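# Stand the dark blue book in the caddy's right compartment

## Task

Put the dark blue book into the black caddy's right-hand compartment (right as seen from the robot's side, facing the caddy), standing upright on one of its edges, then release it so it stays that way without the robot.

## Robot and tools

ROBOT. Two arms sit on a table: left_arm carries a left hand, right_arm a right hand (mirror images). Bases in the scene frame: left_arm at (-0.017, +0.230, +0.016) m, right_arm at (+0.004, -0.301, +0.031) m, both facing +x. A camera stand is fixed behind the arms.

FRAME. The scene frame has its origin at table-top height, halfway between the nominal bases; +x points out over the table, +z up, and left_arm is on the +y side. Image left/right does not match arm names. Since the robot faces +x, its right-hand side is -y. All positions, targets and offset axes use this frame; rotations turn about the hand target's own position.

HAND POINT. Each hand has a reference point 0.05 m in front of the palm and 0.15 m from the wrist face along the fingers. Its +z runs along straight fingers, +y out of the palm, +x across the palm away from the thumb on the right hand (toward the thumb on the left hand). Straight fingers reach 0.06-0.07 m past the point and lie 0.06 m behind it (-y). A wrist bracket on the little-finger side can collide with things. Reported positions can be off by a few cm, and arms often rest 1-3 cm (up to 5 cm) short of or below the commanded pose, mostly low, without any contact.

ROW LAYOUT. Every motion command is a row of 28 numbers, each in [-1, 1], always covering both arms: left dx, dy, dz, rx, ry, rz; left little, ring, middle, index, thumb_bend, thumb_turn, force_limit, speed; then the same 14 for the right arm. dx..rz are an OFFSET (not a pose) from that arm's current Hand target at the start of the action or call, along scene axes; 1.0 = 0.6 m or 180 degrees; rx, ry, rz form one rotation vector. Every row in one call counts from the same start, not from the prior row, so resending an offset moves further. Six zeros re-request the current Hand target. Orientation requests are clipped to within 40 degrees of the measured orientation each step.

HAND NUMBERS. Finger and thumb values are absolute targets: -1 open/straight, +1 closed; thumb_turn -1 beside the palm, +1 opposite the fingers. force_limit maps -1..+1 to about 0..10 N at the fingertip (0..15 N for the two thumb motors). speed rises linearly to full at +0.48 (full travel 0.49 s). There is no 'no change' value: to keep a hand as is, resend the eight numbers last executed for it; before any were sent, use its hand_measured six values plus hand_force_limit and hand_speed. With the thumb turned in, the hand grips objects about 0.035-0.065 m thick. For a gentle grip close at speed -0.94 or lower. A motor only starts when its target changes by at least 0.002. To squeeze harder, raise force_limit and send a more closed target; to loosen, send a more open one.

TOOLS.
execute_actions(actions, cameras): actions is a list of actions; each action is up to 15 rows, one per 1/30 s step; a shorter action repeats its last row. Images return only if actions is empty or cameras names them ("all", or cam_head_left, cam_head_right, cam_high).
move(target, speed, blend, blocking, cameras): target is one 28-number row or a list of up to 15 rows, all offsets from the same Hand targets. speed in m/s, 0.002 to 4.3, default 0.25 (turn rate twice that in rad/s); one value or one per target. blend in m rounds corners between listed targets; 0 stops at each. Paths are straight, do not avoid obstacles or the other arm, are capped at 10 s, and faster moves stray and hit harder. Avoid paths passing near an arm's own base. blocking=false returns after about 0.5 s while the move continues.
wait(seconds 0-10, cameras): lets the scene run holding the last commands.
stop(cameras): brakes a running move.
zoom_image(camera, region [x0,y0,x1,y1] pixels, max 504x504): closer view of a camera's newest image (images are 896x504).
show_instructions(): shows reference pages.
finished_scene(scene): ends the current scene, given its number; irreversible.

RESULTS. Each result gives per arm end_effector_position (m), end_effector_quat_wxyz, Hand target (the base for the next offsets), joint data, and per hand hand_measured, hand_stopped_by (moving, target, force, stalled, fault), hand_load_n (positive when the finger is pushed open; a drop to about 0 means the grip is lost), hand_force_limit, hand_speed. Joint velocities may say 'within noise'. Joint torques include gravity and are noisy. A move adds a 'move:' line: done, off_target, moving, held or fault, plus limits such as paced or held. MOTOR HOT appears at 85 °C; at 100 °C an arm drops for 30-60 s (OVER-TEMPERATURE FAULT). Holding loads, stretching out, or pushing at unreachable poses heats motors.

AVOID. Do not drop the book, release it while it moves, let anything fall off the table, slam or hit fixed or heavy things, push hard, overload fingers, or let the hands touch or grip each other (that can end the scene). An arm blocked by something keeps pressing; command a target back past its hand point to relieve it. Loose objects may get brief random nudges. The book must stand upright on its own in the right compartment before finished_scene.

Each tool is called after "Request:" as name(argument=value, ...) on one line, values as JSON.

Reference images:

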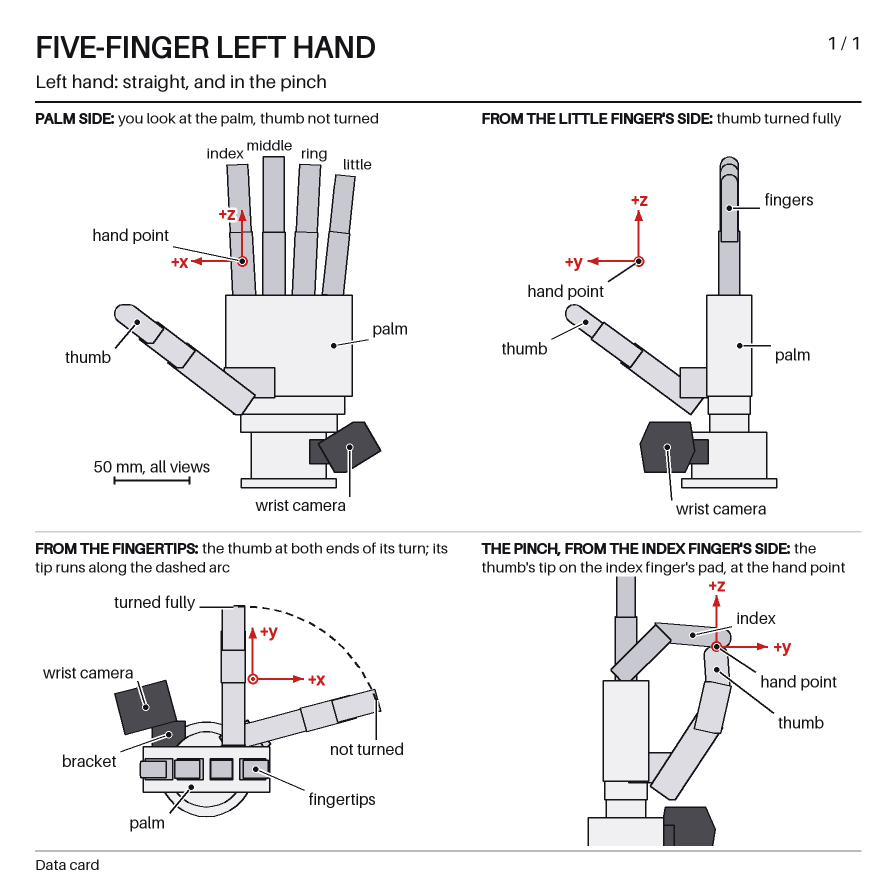

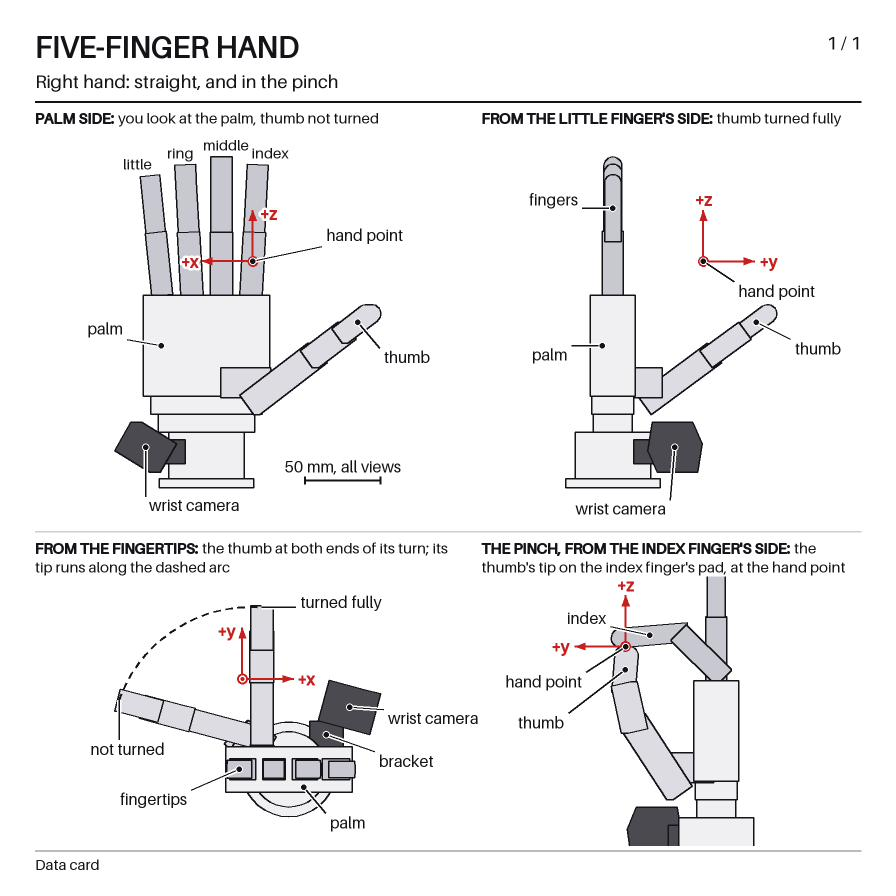

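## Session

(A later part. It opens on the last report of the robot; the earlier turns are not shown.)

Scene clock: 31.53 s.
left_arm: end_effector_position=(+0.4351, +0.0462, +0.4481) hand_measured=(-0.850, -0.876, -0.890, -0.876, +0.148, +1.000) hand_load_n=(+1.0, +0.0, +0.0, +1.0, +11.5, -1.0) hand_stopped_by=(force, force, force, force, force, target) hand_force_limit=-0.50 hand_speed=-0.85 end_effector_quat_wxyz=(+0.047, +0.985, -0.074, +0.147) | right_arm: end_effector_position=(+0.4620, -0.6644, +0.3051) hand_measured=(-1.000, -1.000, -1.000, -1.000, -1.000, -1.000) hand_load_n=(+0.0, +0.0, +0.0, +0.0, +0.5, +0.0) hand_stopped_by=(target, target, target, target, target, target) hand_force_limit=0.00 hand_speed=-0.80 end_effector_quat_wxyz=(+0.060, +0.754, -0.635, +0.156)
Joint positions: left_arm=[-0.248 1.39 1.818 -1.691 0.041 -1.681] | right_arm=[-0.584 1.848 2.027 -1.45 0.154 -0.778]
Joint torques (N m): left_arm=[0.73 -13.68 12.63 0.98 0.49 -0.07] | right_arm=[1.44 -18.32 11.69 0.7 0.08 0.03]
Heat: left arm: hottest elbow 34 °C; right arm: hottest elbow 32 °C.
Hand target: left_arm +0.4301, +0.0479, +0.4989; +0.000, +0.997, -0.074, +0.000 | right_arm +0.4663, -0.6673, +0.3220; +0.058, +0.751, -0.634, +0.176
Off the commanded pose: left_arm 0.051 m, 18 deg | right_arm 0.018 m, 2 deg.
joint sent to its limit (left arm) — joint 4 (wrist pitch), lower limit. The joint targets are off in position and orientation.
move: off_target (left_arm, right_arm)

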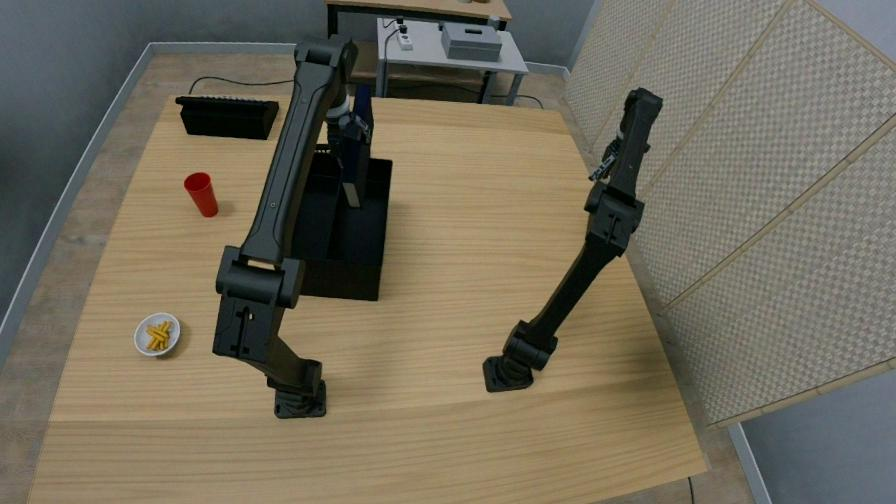

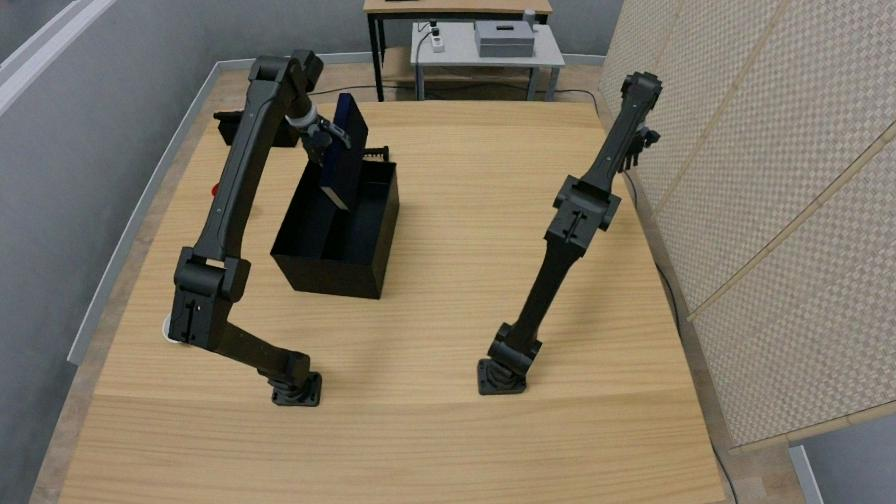

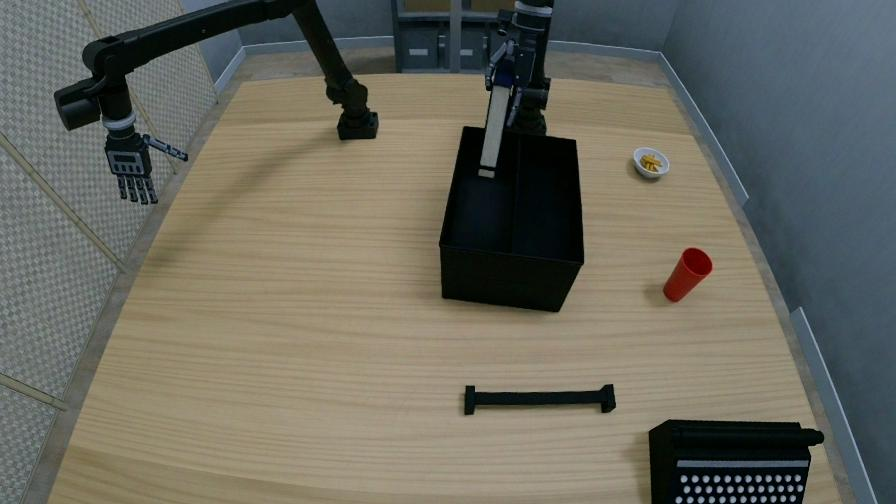

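Request:
move(target=[0.01,-0.005,-0.3,0,0,0,-0.84,-0.84,-0.84,-0.84,0.7,1,-0.5,-0.85,0,0,0,0,0,0,-1,-1,-1,-1,-1,-1,0,-0.8], speed=0.12, cameras=["all"])

Request:
zoom_image(camera="cam_high", region=[420, 60, 620, 300])

Request:
zoom_image(camera="cam_head_right", region=[240, 60, 460, 310])

Request:
zoom_image(camera="cam_head_left", region=[240, 60, 460, 310])

Scene clock: 34.20 s.
left_arm: end_effector_position=(+0.4377, +0.0490, +0.2943) hand_measured=(-0.850, -0.876, -0.890, -0.876, +0.148, +1.000) hand_load_n=(+1.0, +0.0, +0.0, +1.0, +12.0, -0.5) hand_stopped_by=(force, force, force, force, force, target) hand_force_limit=-0.50 hand_speed=-0.85 end_effector_quat_wxyz=(-0.002, +0.997, -0.074, -0.013) | right_arm: end_effector_position=(+0.4620, -0.6644, +0.3051) hand_measured=(-1.000, -1.000, -1.000, -1.000, -1.000, -1.000) hand_load_n=(+0.0, +0.0, +0.0, +0.0, +0.0, +0.0) hand_stopped_by=(target, target, target, target, target, target) hand_force_limit=0.00 hand_speed=-0.80 end_effector_quat_wxyz=(+0.060, +0.754, -0.635, +0.156)
Joint positions: left_arm=[-0.258 1.534 1.628 -1.691 0.001 -1.685] | right_arm=[-0.584 1.848 2.027 -1.45 0.154 -0.778]
Joint torques (N m): left_arm=[-0.26 -15.68 9.31 0.44 0.19 -0.04] | right_arm=[1.49 -18.32 11.7 0.7 0.08 0.03]
Heat: left arm: hottest elbow 35 °C; right arm: hottest elbow 32 °C.
Hand target: left_arm +0.4361, +0.0448, +0.3190; +0.000, +0.997, -0.075, +0.000 | right_arm +0.4663, -0.6673, +0.3220; +0.058, +0.751, -0.634, +0.176
Off the commanded pose: left_arm 0.025 m, 2 deg | right_arm 0.018 m, 2 deg.
joint sent to its limit (left arm) — joint 4 (wrist pitch), lower limit. The joint targets still meet the commanded pose.
move: off_target (left_arm, right_arm)

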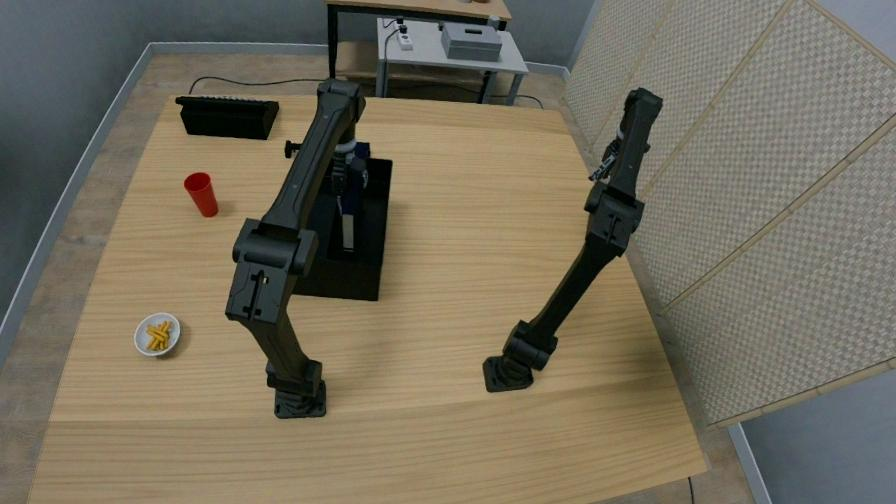

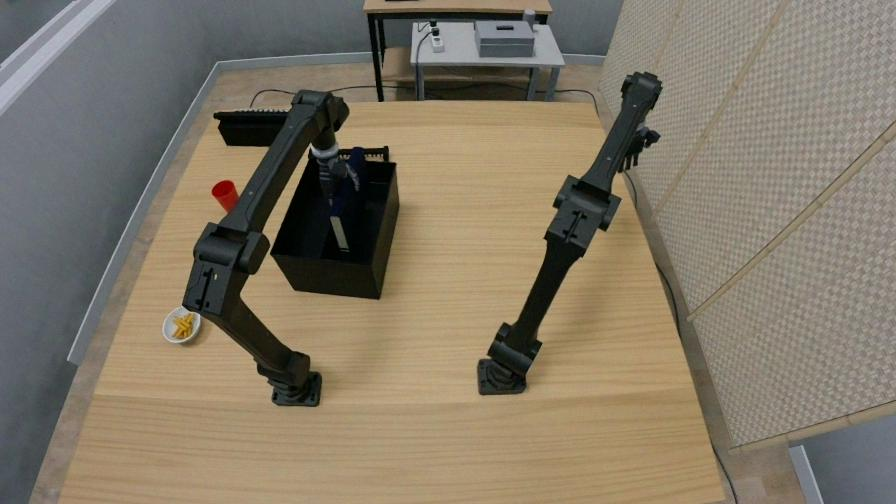

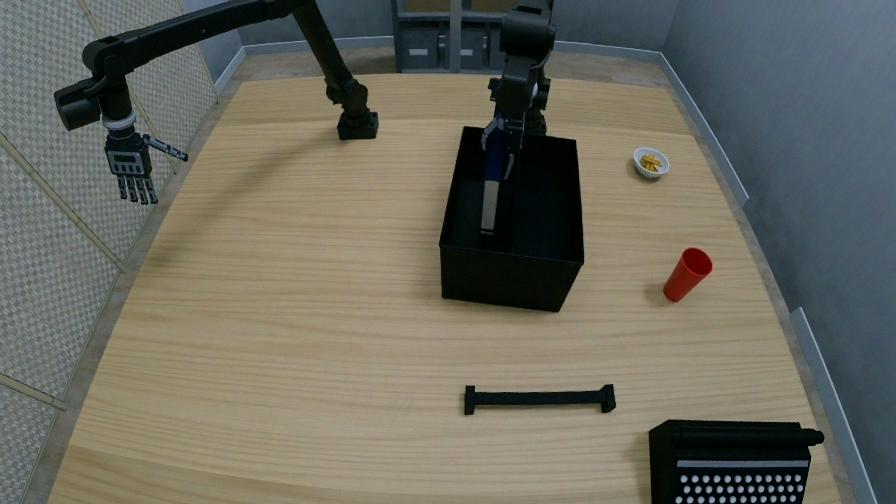

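Scaled by 2.100 from the camera's 896x504 image, which has a finer 1280x720 frame.

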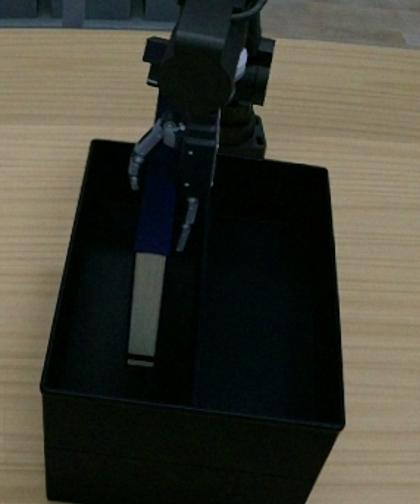

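Scaled by 2.016 from the camera's 896x504 image, which has a finer 1280x720 frame.

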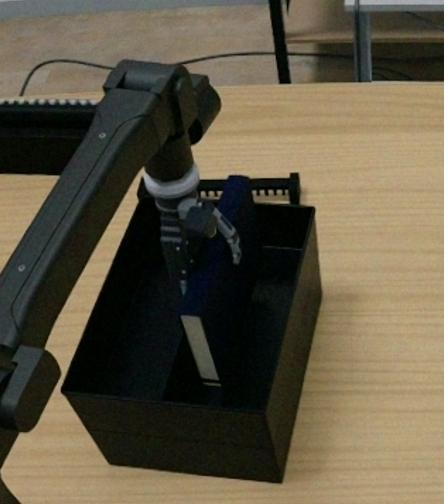

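Scaled by 2.016 from the camera's 896x504 image, which has a finer 1280x720 frame.

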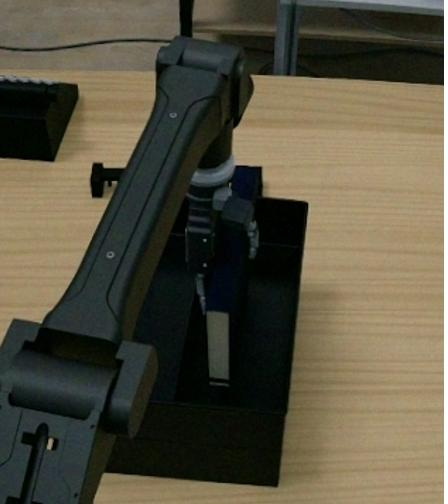

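Request:
move(target=[[0,-0.02,0,0,0,0,-0.84,-0.84,-0.84,-0.84,0.7,1,-0.5,-0.85,0,0,0,0,0,0,-1,-1,-1,-1,-1,-1,0,-0.8],[0,-0.02,-0.107,0,0,0,-0.84,-0.84,-0.84,-0.84,0.7,1,-0.5,-0.85,0,0,0,0,0,0,-1,-1,-1,-1,-1,-1,0,-0.8]], speed=0.08, blend=[0.008,0], cameras=["all"])

Request:
zoom_image(camera="cam_high", region=[430, 100, 580, 280])

Request:
zoom_image(camera="cam_head_left", region=[280, 130, 420, 300])

Scene clock: 36.17 s.
left_arm: end_effector_position=(+0.4308, +0.0367, +0.2453) hand_measured=(-0.850, -0.876, -0.890, -0.876, +0.148, +1.000) hand_load_n=(+2.0, +0.5, +0.0, +0.5, +11.5, +0.0) hand_stopped_by=(force, force, force, force, force, target) hand_force_limit=-0.50 hand_speed=-0.85 end_effector_quat_wxyz=(-0.006, +0.997, -0.077, -0.022) | right_arm: end_effector_position=(+0.4620, -0.6644, +0.3051) hand_measured=(-1.000, -1.000, -1.000, -1.000, -1.000, -1.000) hand_load_n=(+0.0, +0.0, +0.0, +0.0, +0.0, +0.0) hand_stopped_by=(target, target, target, target, target, target) hand_force_limit=0.00 hand_speed=-0.80 end_effector_quat_wxyz=(+0.060, +0.754, -0.635, +0.156)
Joint positions: left_arm=[-0.289 1.536 1.503 -1.583 -0.002 -1.712] | right_arm=[-0.584 1.848 2.027 -1.45 0.154 -0.778]
Joint torques (N m): left_arm=[0.09 -14.21 7.87 1.46 0.17 0] | right_arm=[1.49 -18.32 11.67 0.69 0.09 0.03]
Heat: left arm: hottest elbow 35 °C; right arm: hottest elbow 33 °C.
Hand target: left_arm +0.4360, +0.0329, +0.2546; +0.000, +0.997, -0.075, +0.000 | right_arm +0.4663, -0.6673, +0.3220; +0.058, +0.751, -0.634, +0.176
Off the commanded pose: left_arm 0.012 m, 3 deg | right_arm 0.018 m, 2 deg.
move: off_target (left_arm, right_arm); blend cut to 0.0061 m at target 1

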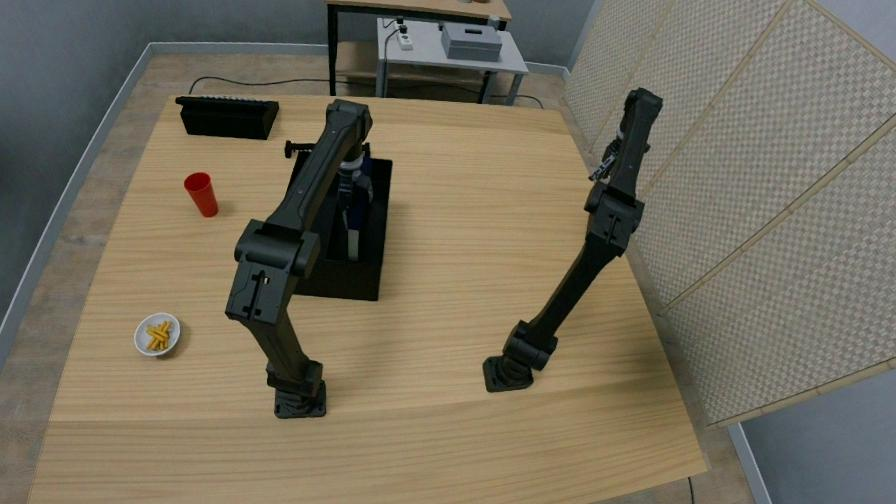

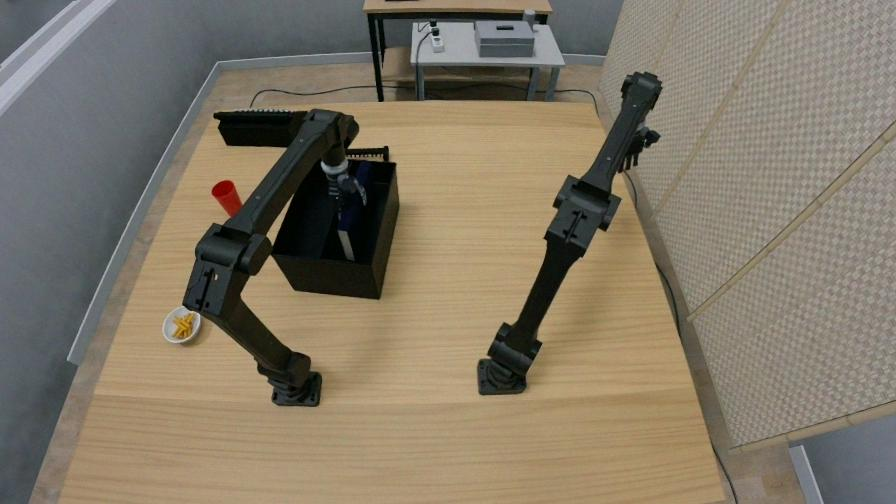

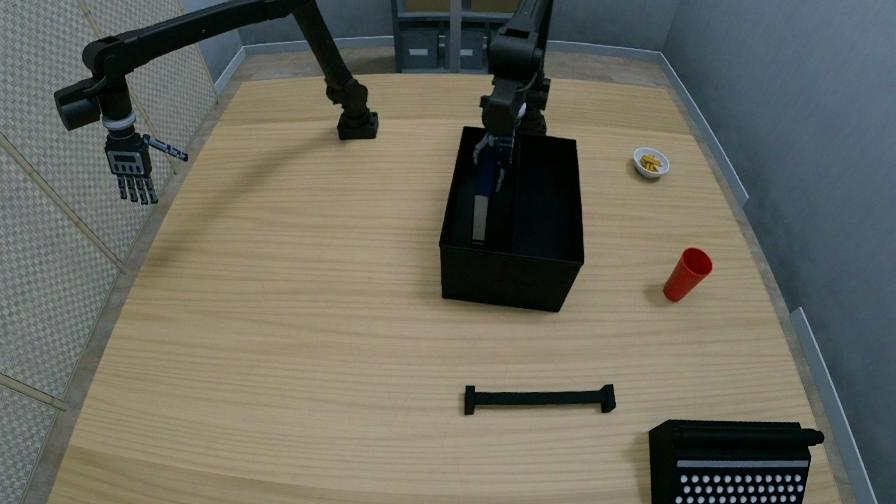

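Scaled by 2.800 from the camera's 896x504 image, which has a finer 1280x720 frame.

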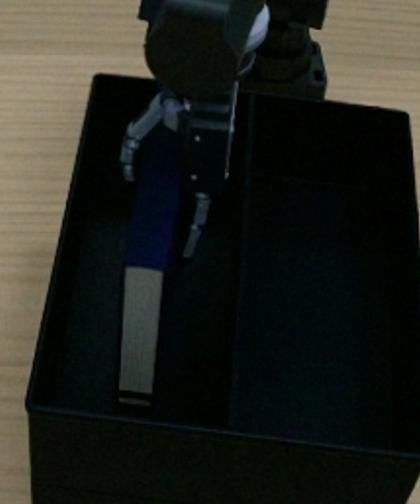

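Scaled by 2.965 from the camera's 896x504 image, which has a finer 1280x720 frame.

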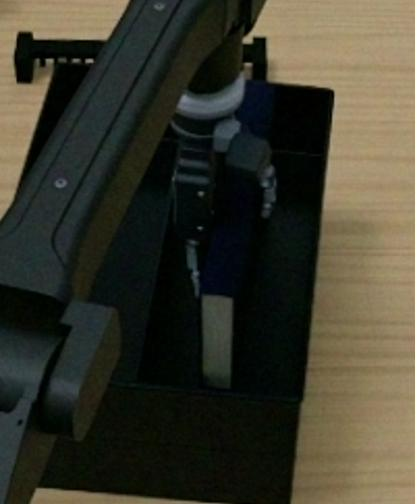

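Request:
move(target=[0,0,-0.033,0,0,0,-0.84,-0.84,-0.84,-0.84,0.7,1,-0.5,-0.85,0,0,0,0,0,0,-1,-1,-1,-1,-1,-1,0,-0.8], speed=0.05, cameras=["cam_high"])

Request:
zoom_image(camera="cam_high", region=[430, 100, 580, 280])

Scene clock: 37.30 s.
left_arm: end_effector_position=(+0.4306, +0.0365, +0.2451) hand_measured=(-0.850, -0.876, -0.890, -0.876, +0.148, +1.000) hand_load_n=(+2.0, +0.5, +0.0, +0.5, +11.5, +0.0) hand_stopped_by=(force, force, force, force, force, target) hand_force_limit=-0.50 hand_speed=-0.85 end_effector_quat_wxyz=(-0.002, +0.997, -0.078, -0.003) | right_arm: end_effector_position=(+0.4620, -0.6644, +0.3051) hand_measured=(-1.000, -1.000, -1.000, -1.000, -1.000, -1.000) hand_load_n=(+0.0, +0.0, +0.0, +0.0, +0.0, +0.0) hand_stopped_by=(target, target, target, target, target, target) hand_force_limit=0.00 hand_speed=-0.80 end_effector_quat_wxyz=(+0.060, +0.754, -0.635, +0.156)
Joint positions: left_arm=[-0.289 1.509 1.469 -1.537 -0.002 -1.709] | right_arm=[-0.584 1.848 2.027 -1.45 0.154 -0.778]
Joint torques (N m): left_arm=[0.26 -11.52 6.69 1.7 0.17 -0.05] | right_arm=[1.55 -18.32 11.71 0.68 0.08 0.03]
Heat: left arm: hottest elbow 35 °C; right arm: hottest elbow 33 °C.
Hand target: left_arm +0.4360, +0.0329, +0.2348; +0.000, +0.997, -0.074, +0.000 | right_arm +0.4663, -0.6673, +0.3220; +0.058, +0.751, -0.634, +0.176
Off the commanded pose: left_arm 0.012 m, 1 deg | right_arm 0.018 m, 2 deg.
move: off_target (left_arm, right_arm)
Images, in order (width x height): cam_high 896x504.

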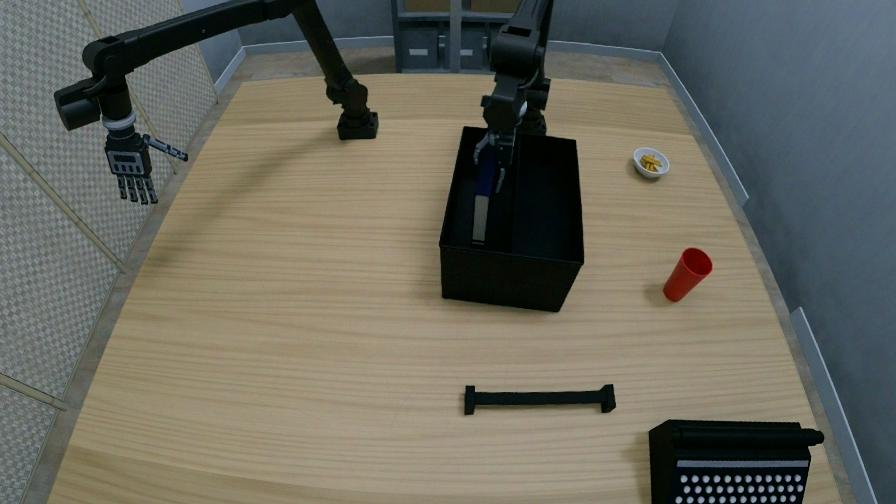

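Scaled by 2.800 from the camera's 896x504 image, which has a finer 1280x720 frame.

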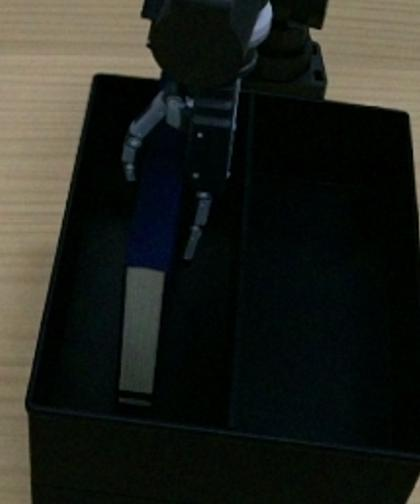

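Request:
move(target=[[0,0,0.02,0,0,0,-0.84,-0.84,-0.84,-0.84,0.7,1,-0.5,-0.85,0,0,0,0,0,0,-1,-1,-1,-1,-1,-1,0,-0.8],[0,0,0.02,0,0,0,-1,-1,-1,-1,0.7,1,-0.5,-0.85,0,0,0,0,0,0,-1,-1,-1,-1,-1,-1,0,-0.8],[0,0,0.02,0,0,0,-1,-1,-1,-1,0.0,1,-0.5,-0.92,0,0,0,0,0,0,-1,-1,-1,-1,-1,-1,0,-0.8]], speed=0.05, cameras=["all"])

Request:
zoom_image(camera="cam_high", region=[430, 100, 580, 280])

Request:
zoom_image(camera="cam_head_left", region=[280, 130, 420, 300])

Scene clock: 41.17 s.
left_arm: end_effector_position=(+0.4305, +0.0363, +0.2453) hand_measured=(-1.000, -1.000, -1.000, -1.000, +0.000, +1.000) hand_load_n=(+0.0, +0.0, +0.0, +0.0, +0.0, +0.0) hand_stopped_by=(target, target, target, target, target, target) hand_force_limit=-0.50 hand_speed=-0.92 end_effector_quat_wxyz=(-0.001, +0.997, -0.078, -0.003) | right_arm: end_effector_position=(+0.4620, -0.6644, +0.3051) hand_measured=(-1.000, -1.000, -1.000, -1.000, -1.000, -1.000) hand_load_n=(+0.0, +0.0, +0.0, +0.0, +0.0, +0.0) hand_stopped_by=(target, target, target, target, target, target) hand_force_limit=0.00 hand_speed=-0.80 end_effector_quat_wxyz=(+0.060, +0.754, -0.635, +0.156)
Joint positions: left_arm=[-0.289 1.509 1.469 -1.538 -0.001 -1.71] | right_arm=[-0.584 1.848 2.027 -1.45 0.154 -0.778]
Joint velocities: left_arm=[-0.005 -0.005 0.007 -0.007 0.051 -0.154] | right_arm=[within noise]
Joint torques (N m): left_arm=[0.21 -11.52 8.87 0.65 0.11 -0.03] | right_arm=[1.44 -18.26 11.69 0.69 0.08 0.04]
Heat: left arm: hottest elbow 35 °C; right arm: hottest elbow 33 °C.
Hand target: left_arm +0.4360, +0.0329, +0.2469; +0.000, +0.997, -0.074, +0.000 | right_arm +0.4663, -0.6673, +0.3220; +0.058, +0.751, -0.634, +0.176
Off the commanded pose: left_arm 0.007 m, 1 deg | right_arm 0.018 m, 2 deg.
move: off_target (right_arm)

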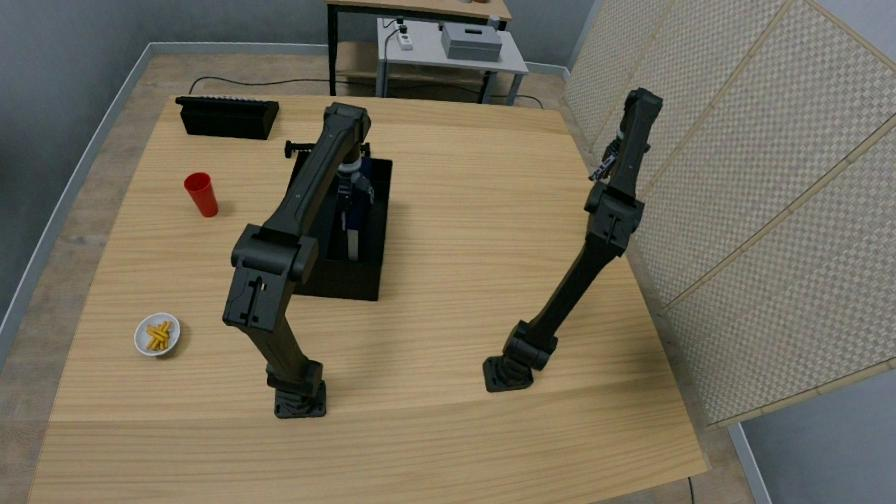

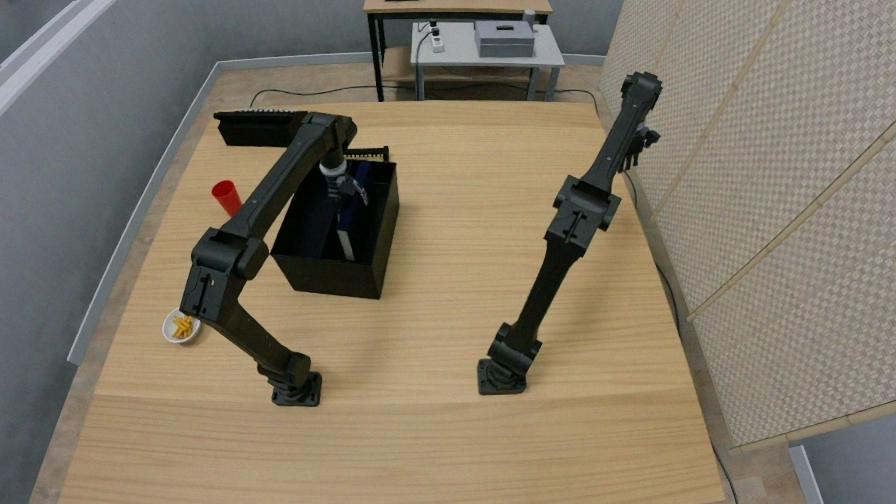

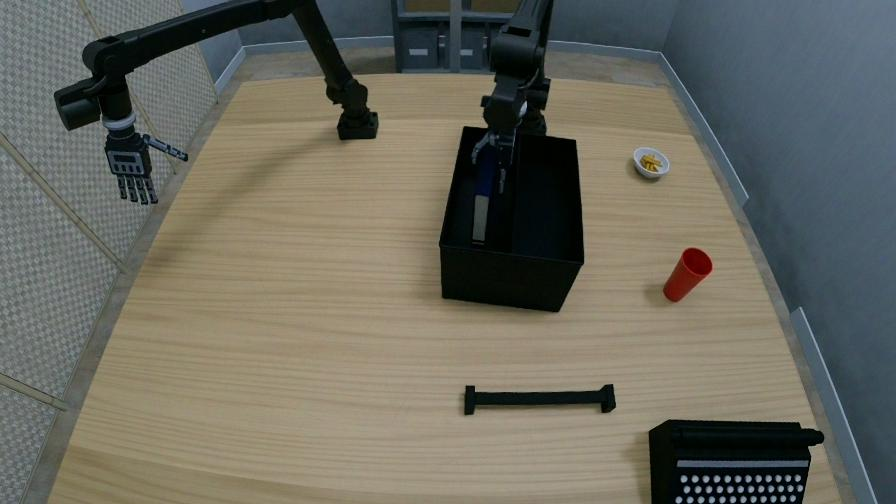

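Scaled by 2.800 from the camera's 896x504 image, which has a finer 1280x720 frame.

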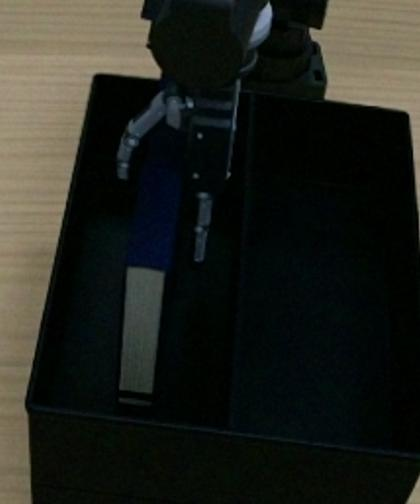

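Scaled by 2.965 from the camera's 896x504 image, which has a finer 1280x720 frame.

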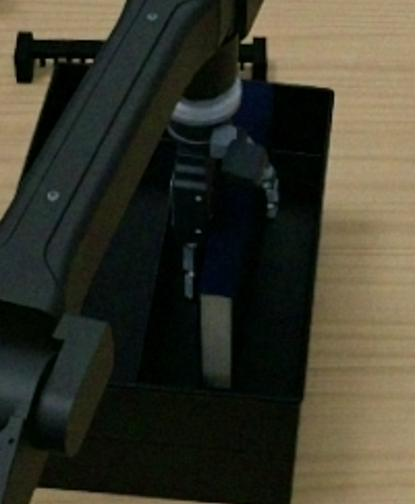

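Request:
move(target=[[0,0,0,0,0,0,-1,-1,-1,-1,-0.3,1,-0.5,-0.88,0,0,0,0,0,0,-1,-1,-1,-1,-1,-1,0,-0.8],[0,0.02,0.003,0,0,0,-1,-1,-1,-1,-0.3,1,-0.5,-0.88,0,0,0,0,0,0,-1,-1,-1,-1,-1,-1,0,-0.8]], speed=0.06, cameras=["cam_high","cam_head_left"])

Request:
zoom_image(camera="cam_high", region=[430, 100, 580, 280])

Request:
zoom_image(camera="cam_head_left", region=[280, 130, 420, 300])

Scene clock: 44.27 s.
left_arm: end_effector_position=(+0.4327, +0.0421, +0.2453) hand_measured=(-1.000, -1.000, -1.000, -1.000, -0.300, +1.000) hand_load_n=(+0.0, +0.0, +0.0, +0.0, +0.0, +0.0) hand_stopped_by=(target, target, target, target, target, target) hand_force_limit=-0.50 hand_speed=-0.88 end_effector_quat_wxyz=(-0.001, +0.997, -0.073, -0.003) | right_arm: end_effector_position=(+0.4620, -0.6644, +0.3051) hand_measured=(-1.000, -1.000, -1.000, -1.000, -1.000, -1.000) hand_load_n=(+0.0, +0.0, +0.0, +0.0, +0.0, +0.5) hand_stopped_by=(target, target, target, target, target, target) hand_force_limit=0.00 hand_speed=-0.80 end_effector_quat_wxyz=(+0.060, +0.754, -0.635, +0.156)
Joint positions: left_arm=[-0.276 1.509 1.469 -1.538 -0.001 -1.706] | right_arm=[-0.584 1.848 2.027 -1.45 0.154 -0.778]
Joint torques (N m): left_arm=[1.2 -12.28 8.47 0.53 0.11 0.18] | right_arm=[1.49 -18.37 11.69 0.69 0.08 0.04]
Heat: left arm: hottest elbow 35 °C; right arm: hottest elbow 33 °C.
Hand target: left_arm +0.4360, +0.0449, +0.2487; +0.000, +0.997, -0.074, +0.000 | right_arm +0.4663, -0.6673, +0.3220; +0.058, +0.751, -0.634, +0.176
Off the commanded pose: left_arm 0.005 m, 0 deg | right_arm 0.018 m, 2 deg.
move: off_target (right_arm)
Images, in order (width x height): cam_head_left 896x504, cam_high 896x504.

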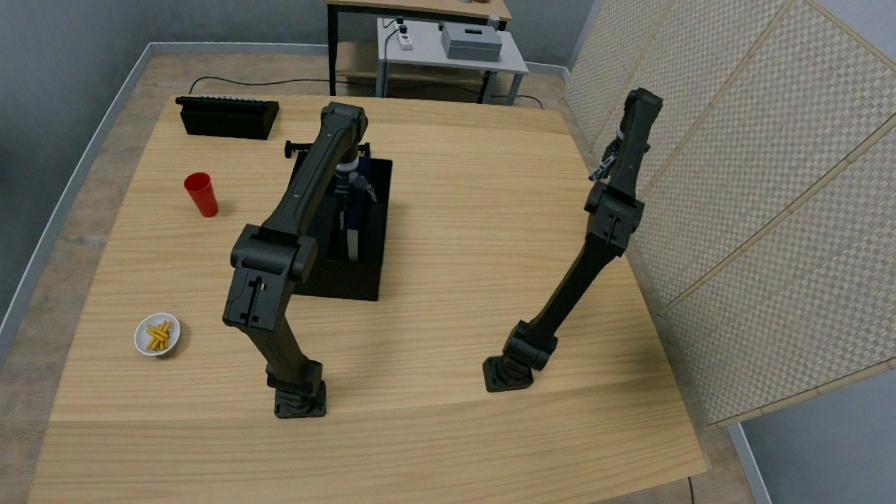

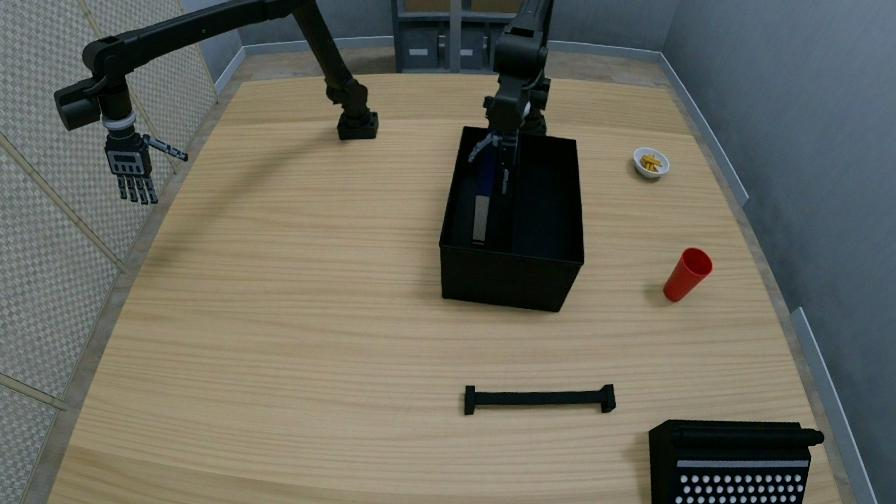

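Scaled by 2.800 from the camera's 896x504 image, which has a finer 1280x720 frame.

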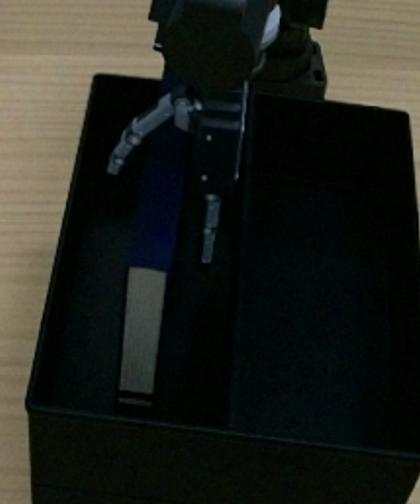

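Scaled by 2.965 from the camera's 896x504 image, which has a finer 1280x720 frame.

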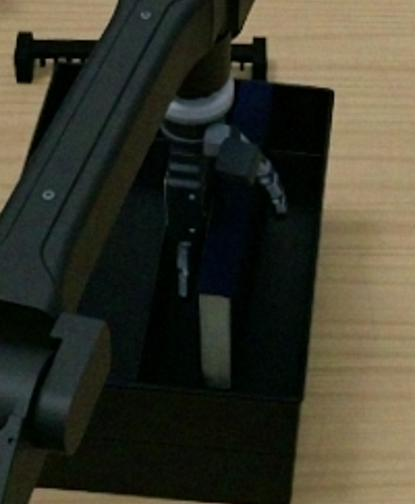

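Request:
move(target=[[0,0.008,0.12,0,0,0,-1,-1,-1,-1,-0.3,1,-0.5,-0.88,0,0,0,0,0,0,-1,-1,-1,-1,-1,-1,0,-0.8],[0,0.025,0.33,0,0,0,-1,-1,-1,-1,-0.3,1,-0.5,-0.88,0,0,0,0,0,0,-1,-1,-1,-1,-1,-1,0,-0.8]], speed=[0.08,0.15], blend=[0.02,0], cameras=["cam_high","cam_head_left"])

Request:
zoom_image(camera="cam_high", region=[430, 100, 580, 280])

Scene clock: 46.80 s.
left_arm: end_effector_position=(+0.4319, +0.0575, +0.4217) hand_measured=(-1.000, -1.000, -1.000, -1.000, -0.300, +1.000) hand_load_n=(+0.0, +0.0, +0.0, +0.5, +0.0, +0.0) hand_stopped_by=(target, target, target, target, target, target) hand_force_limit=-0.50 hand_speed=-0.88 end_effector_quat_wxyz=(+0.040, +0.989, -0.067, +0.123) | right_arm: end_effector_position=(+0.4620, -0.6644, +0.3051) hand_measured=(-1.000, -1.000, -1.000, -1.000, -1.000, -1.000) hand_load_n=(+0.0, +0.0, +0.0, +0.0, +0.0, +0.0) hand_stopped_by=(target, target, target, target, target, target) hand_force_limit=0.00 hand_speed=-0.80 end_effector_quat_wxyz=(+0.060, +0.754, -0.635, +0.156)
Joint positions: left_arm=[-0.228 1.383 1.752 -1.684 0.037 -1.675] | right_arm=[-0.584 1.848 2.027 -1.45 0.154 -0.778]
Joint torques (N m): left_arm=[1.26 -10.64 11.71 0.66 0.24 0.18] | right_arm=[1.38 -18.32 11.69 0.69 0.08 0.04]
Heat: left arm: hottest elbow 36 °C; right arm: hottest elbow 33 °C.
Hand target: left_arm +0.4360, +0.0599, +0.4467; +0.000, +0.997, -0.075, +0.000 | right_arm +0.4663, -0.6673, +0.3220; +0.058, +0.751, -0.634, +0.176
Off the commanded pose: left_arm 0.025 m, 15 deg | right_arm 0.018 m, 2 deg.
joint sent to its limit (left arm) — joint 4 (wrist pitch), lower limit. The joint targets are off in orientation, not in position.
move: off_target (left_arm, right_arm)
Images, in order (width x height): cam_head_left 896x504, cam_high 896x504.

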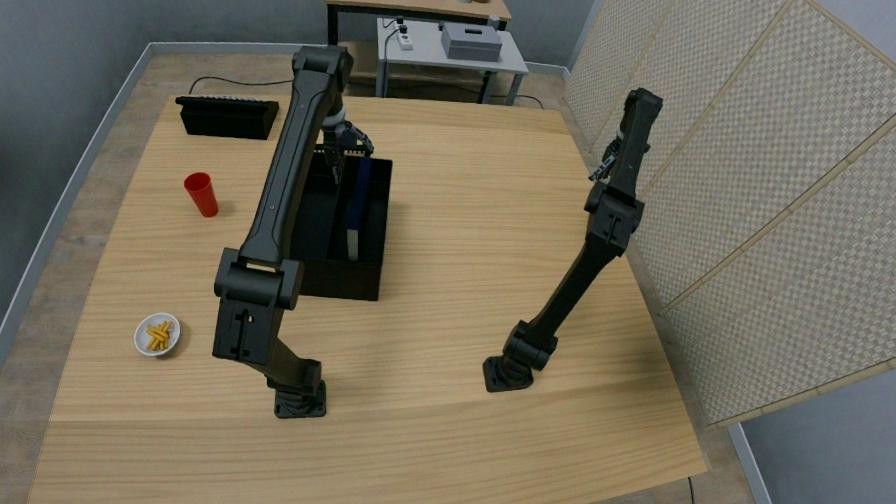

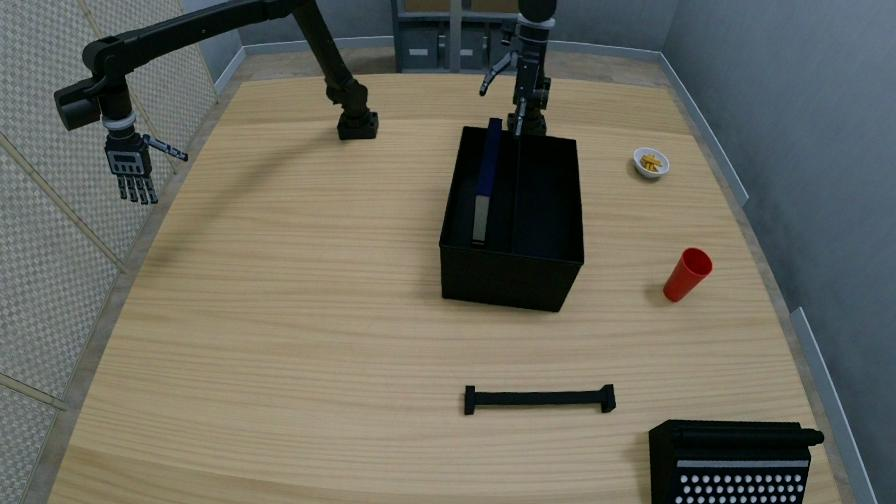

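Scaled by 2.800 from the camera's 896x504 image, which has a finer 1280x720 frame.

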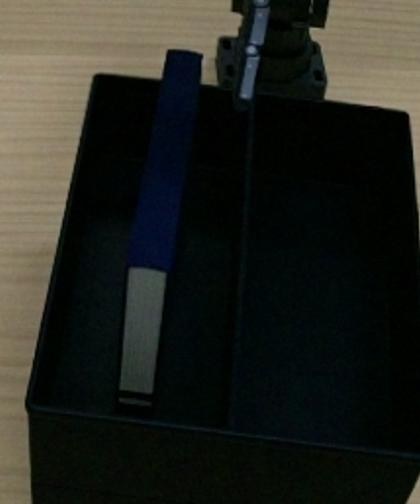

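Request:
finished_scene(scene=3)

The scene is finished: the task was done.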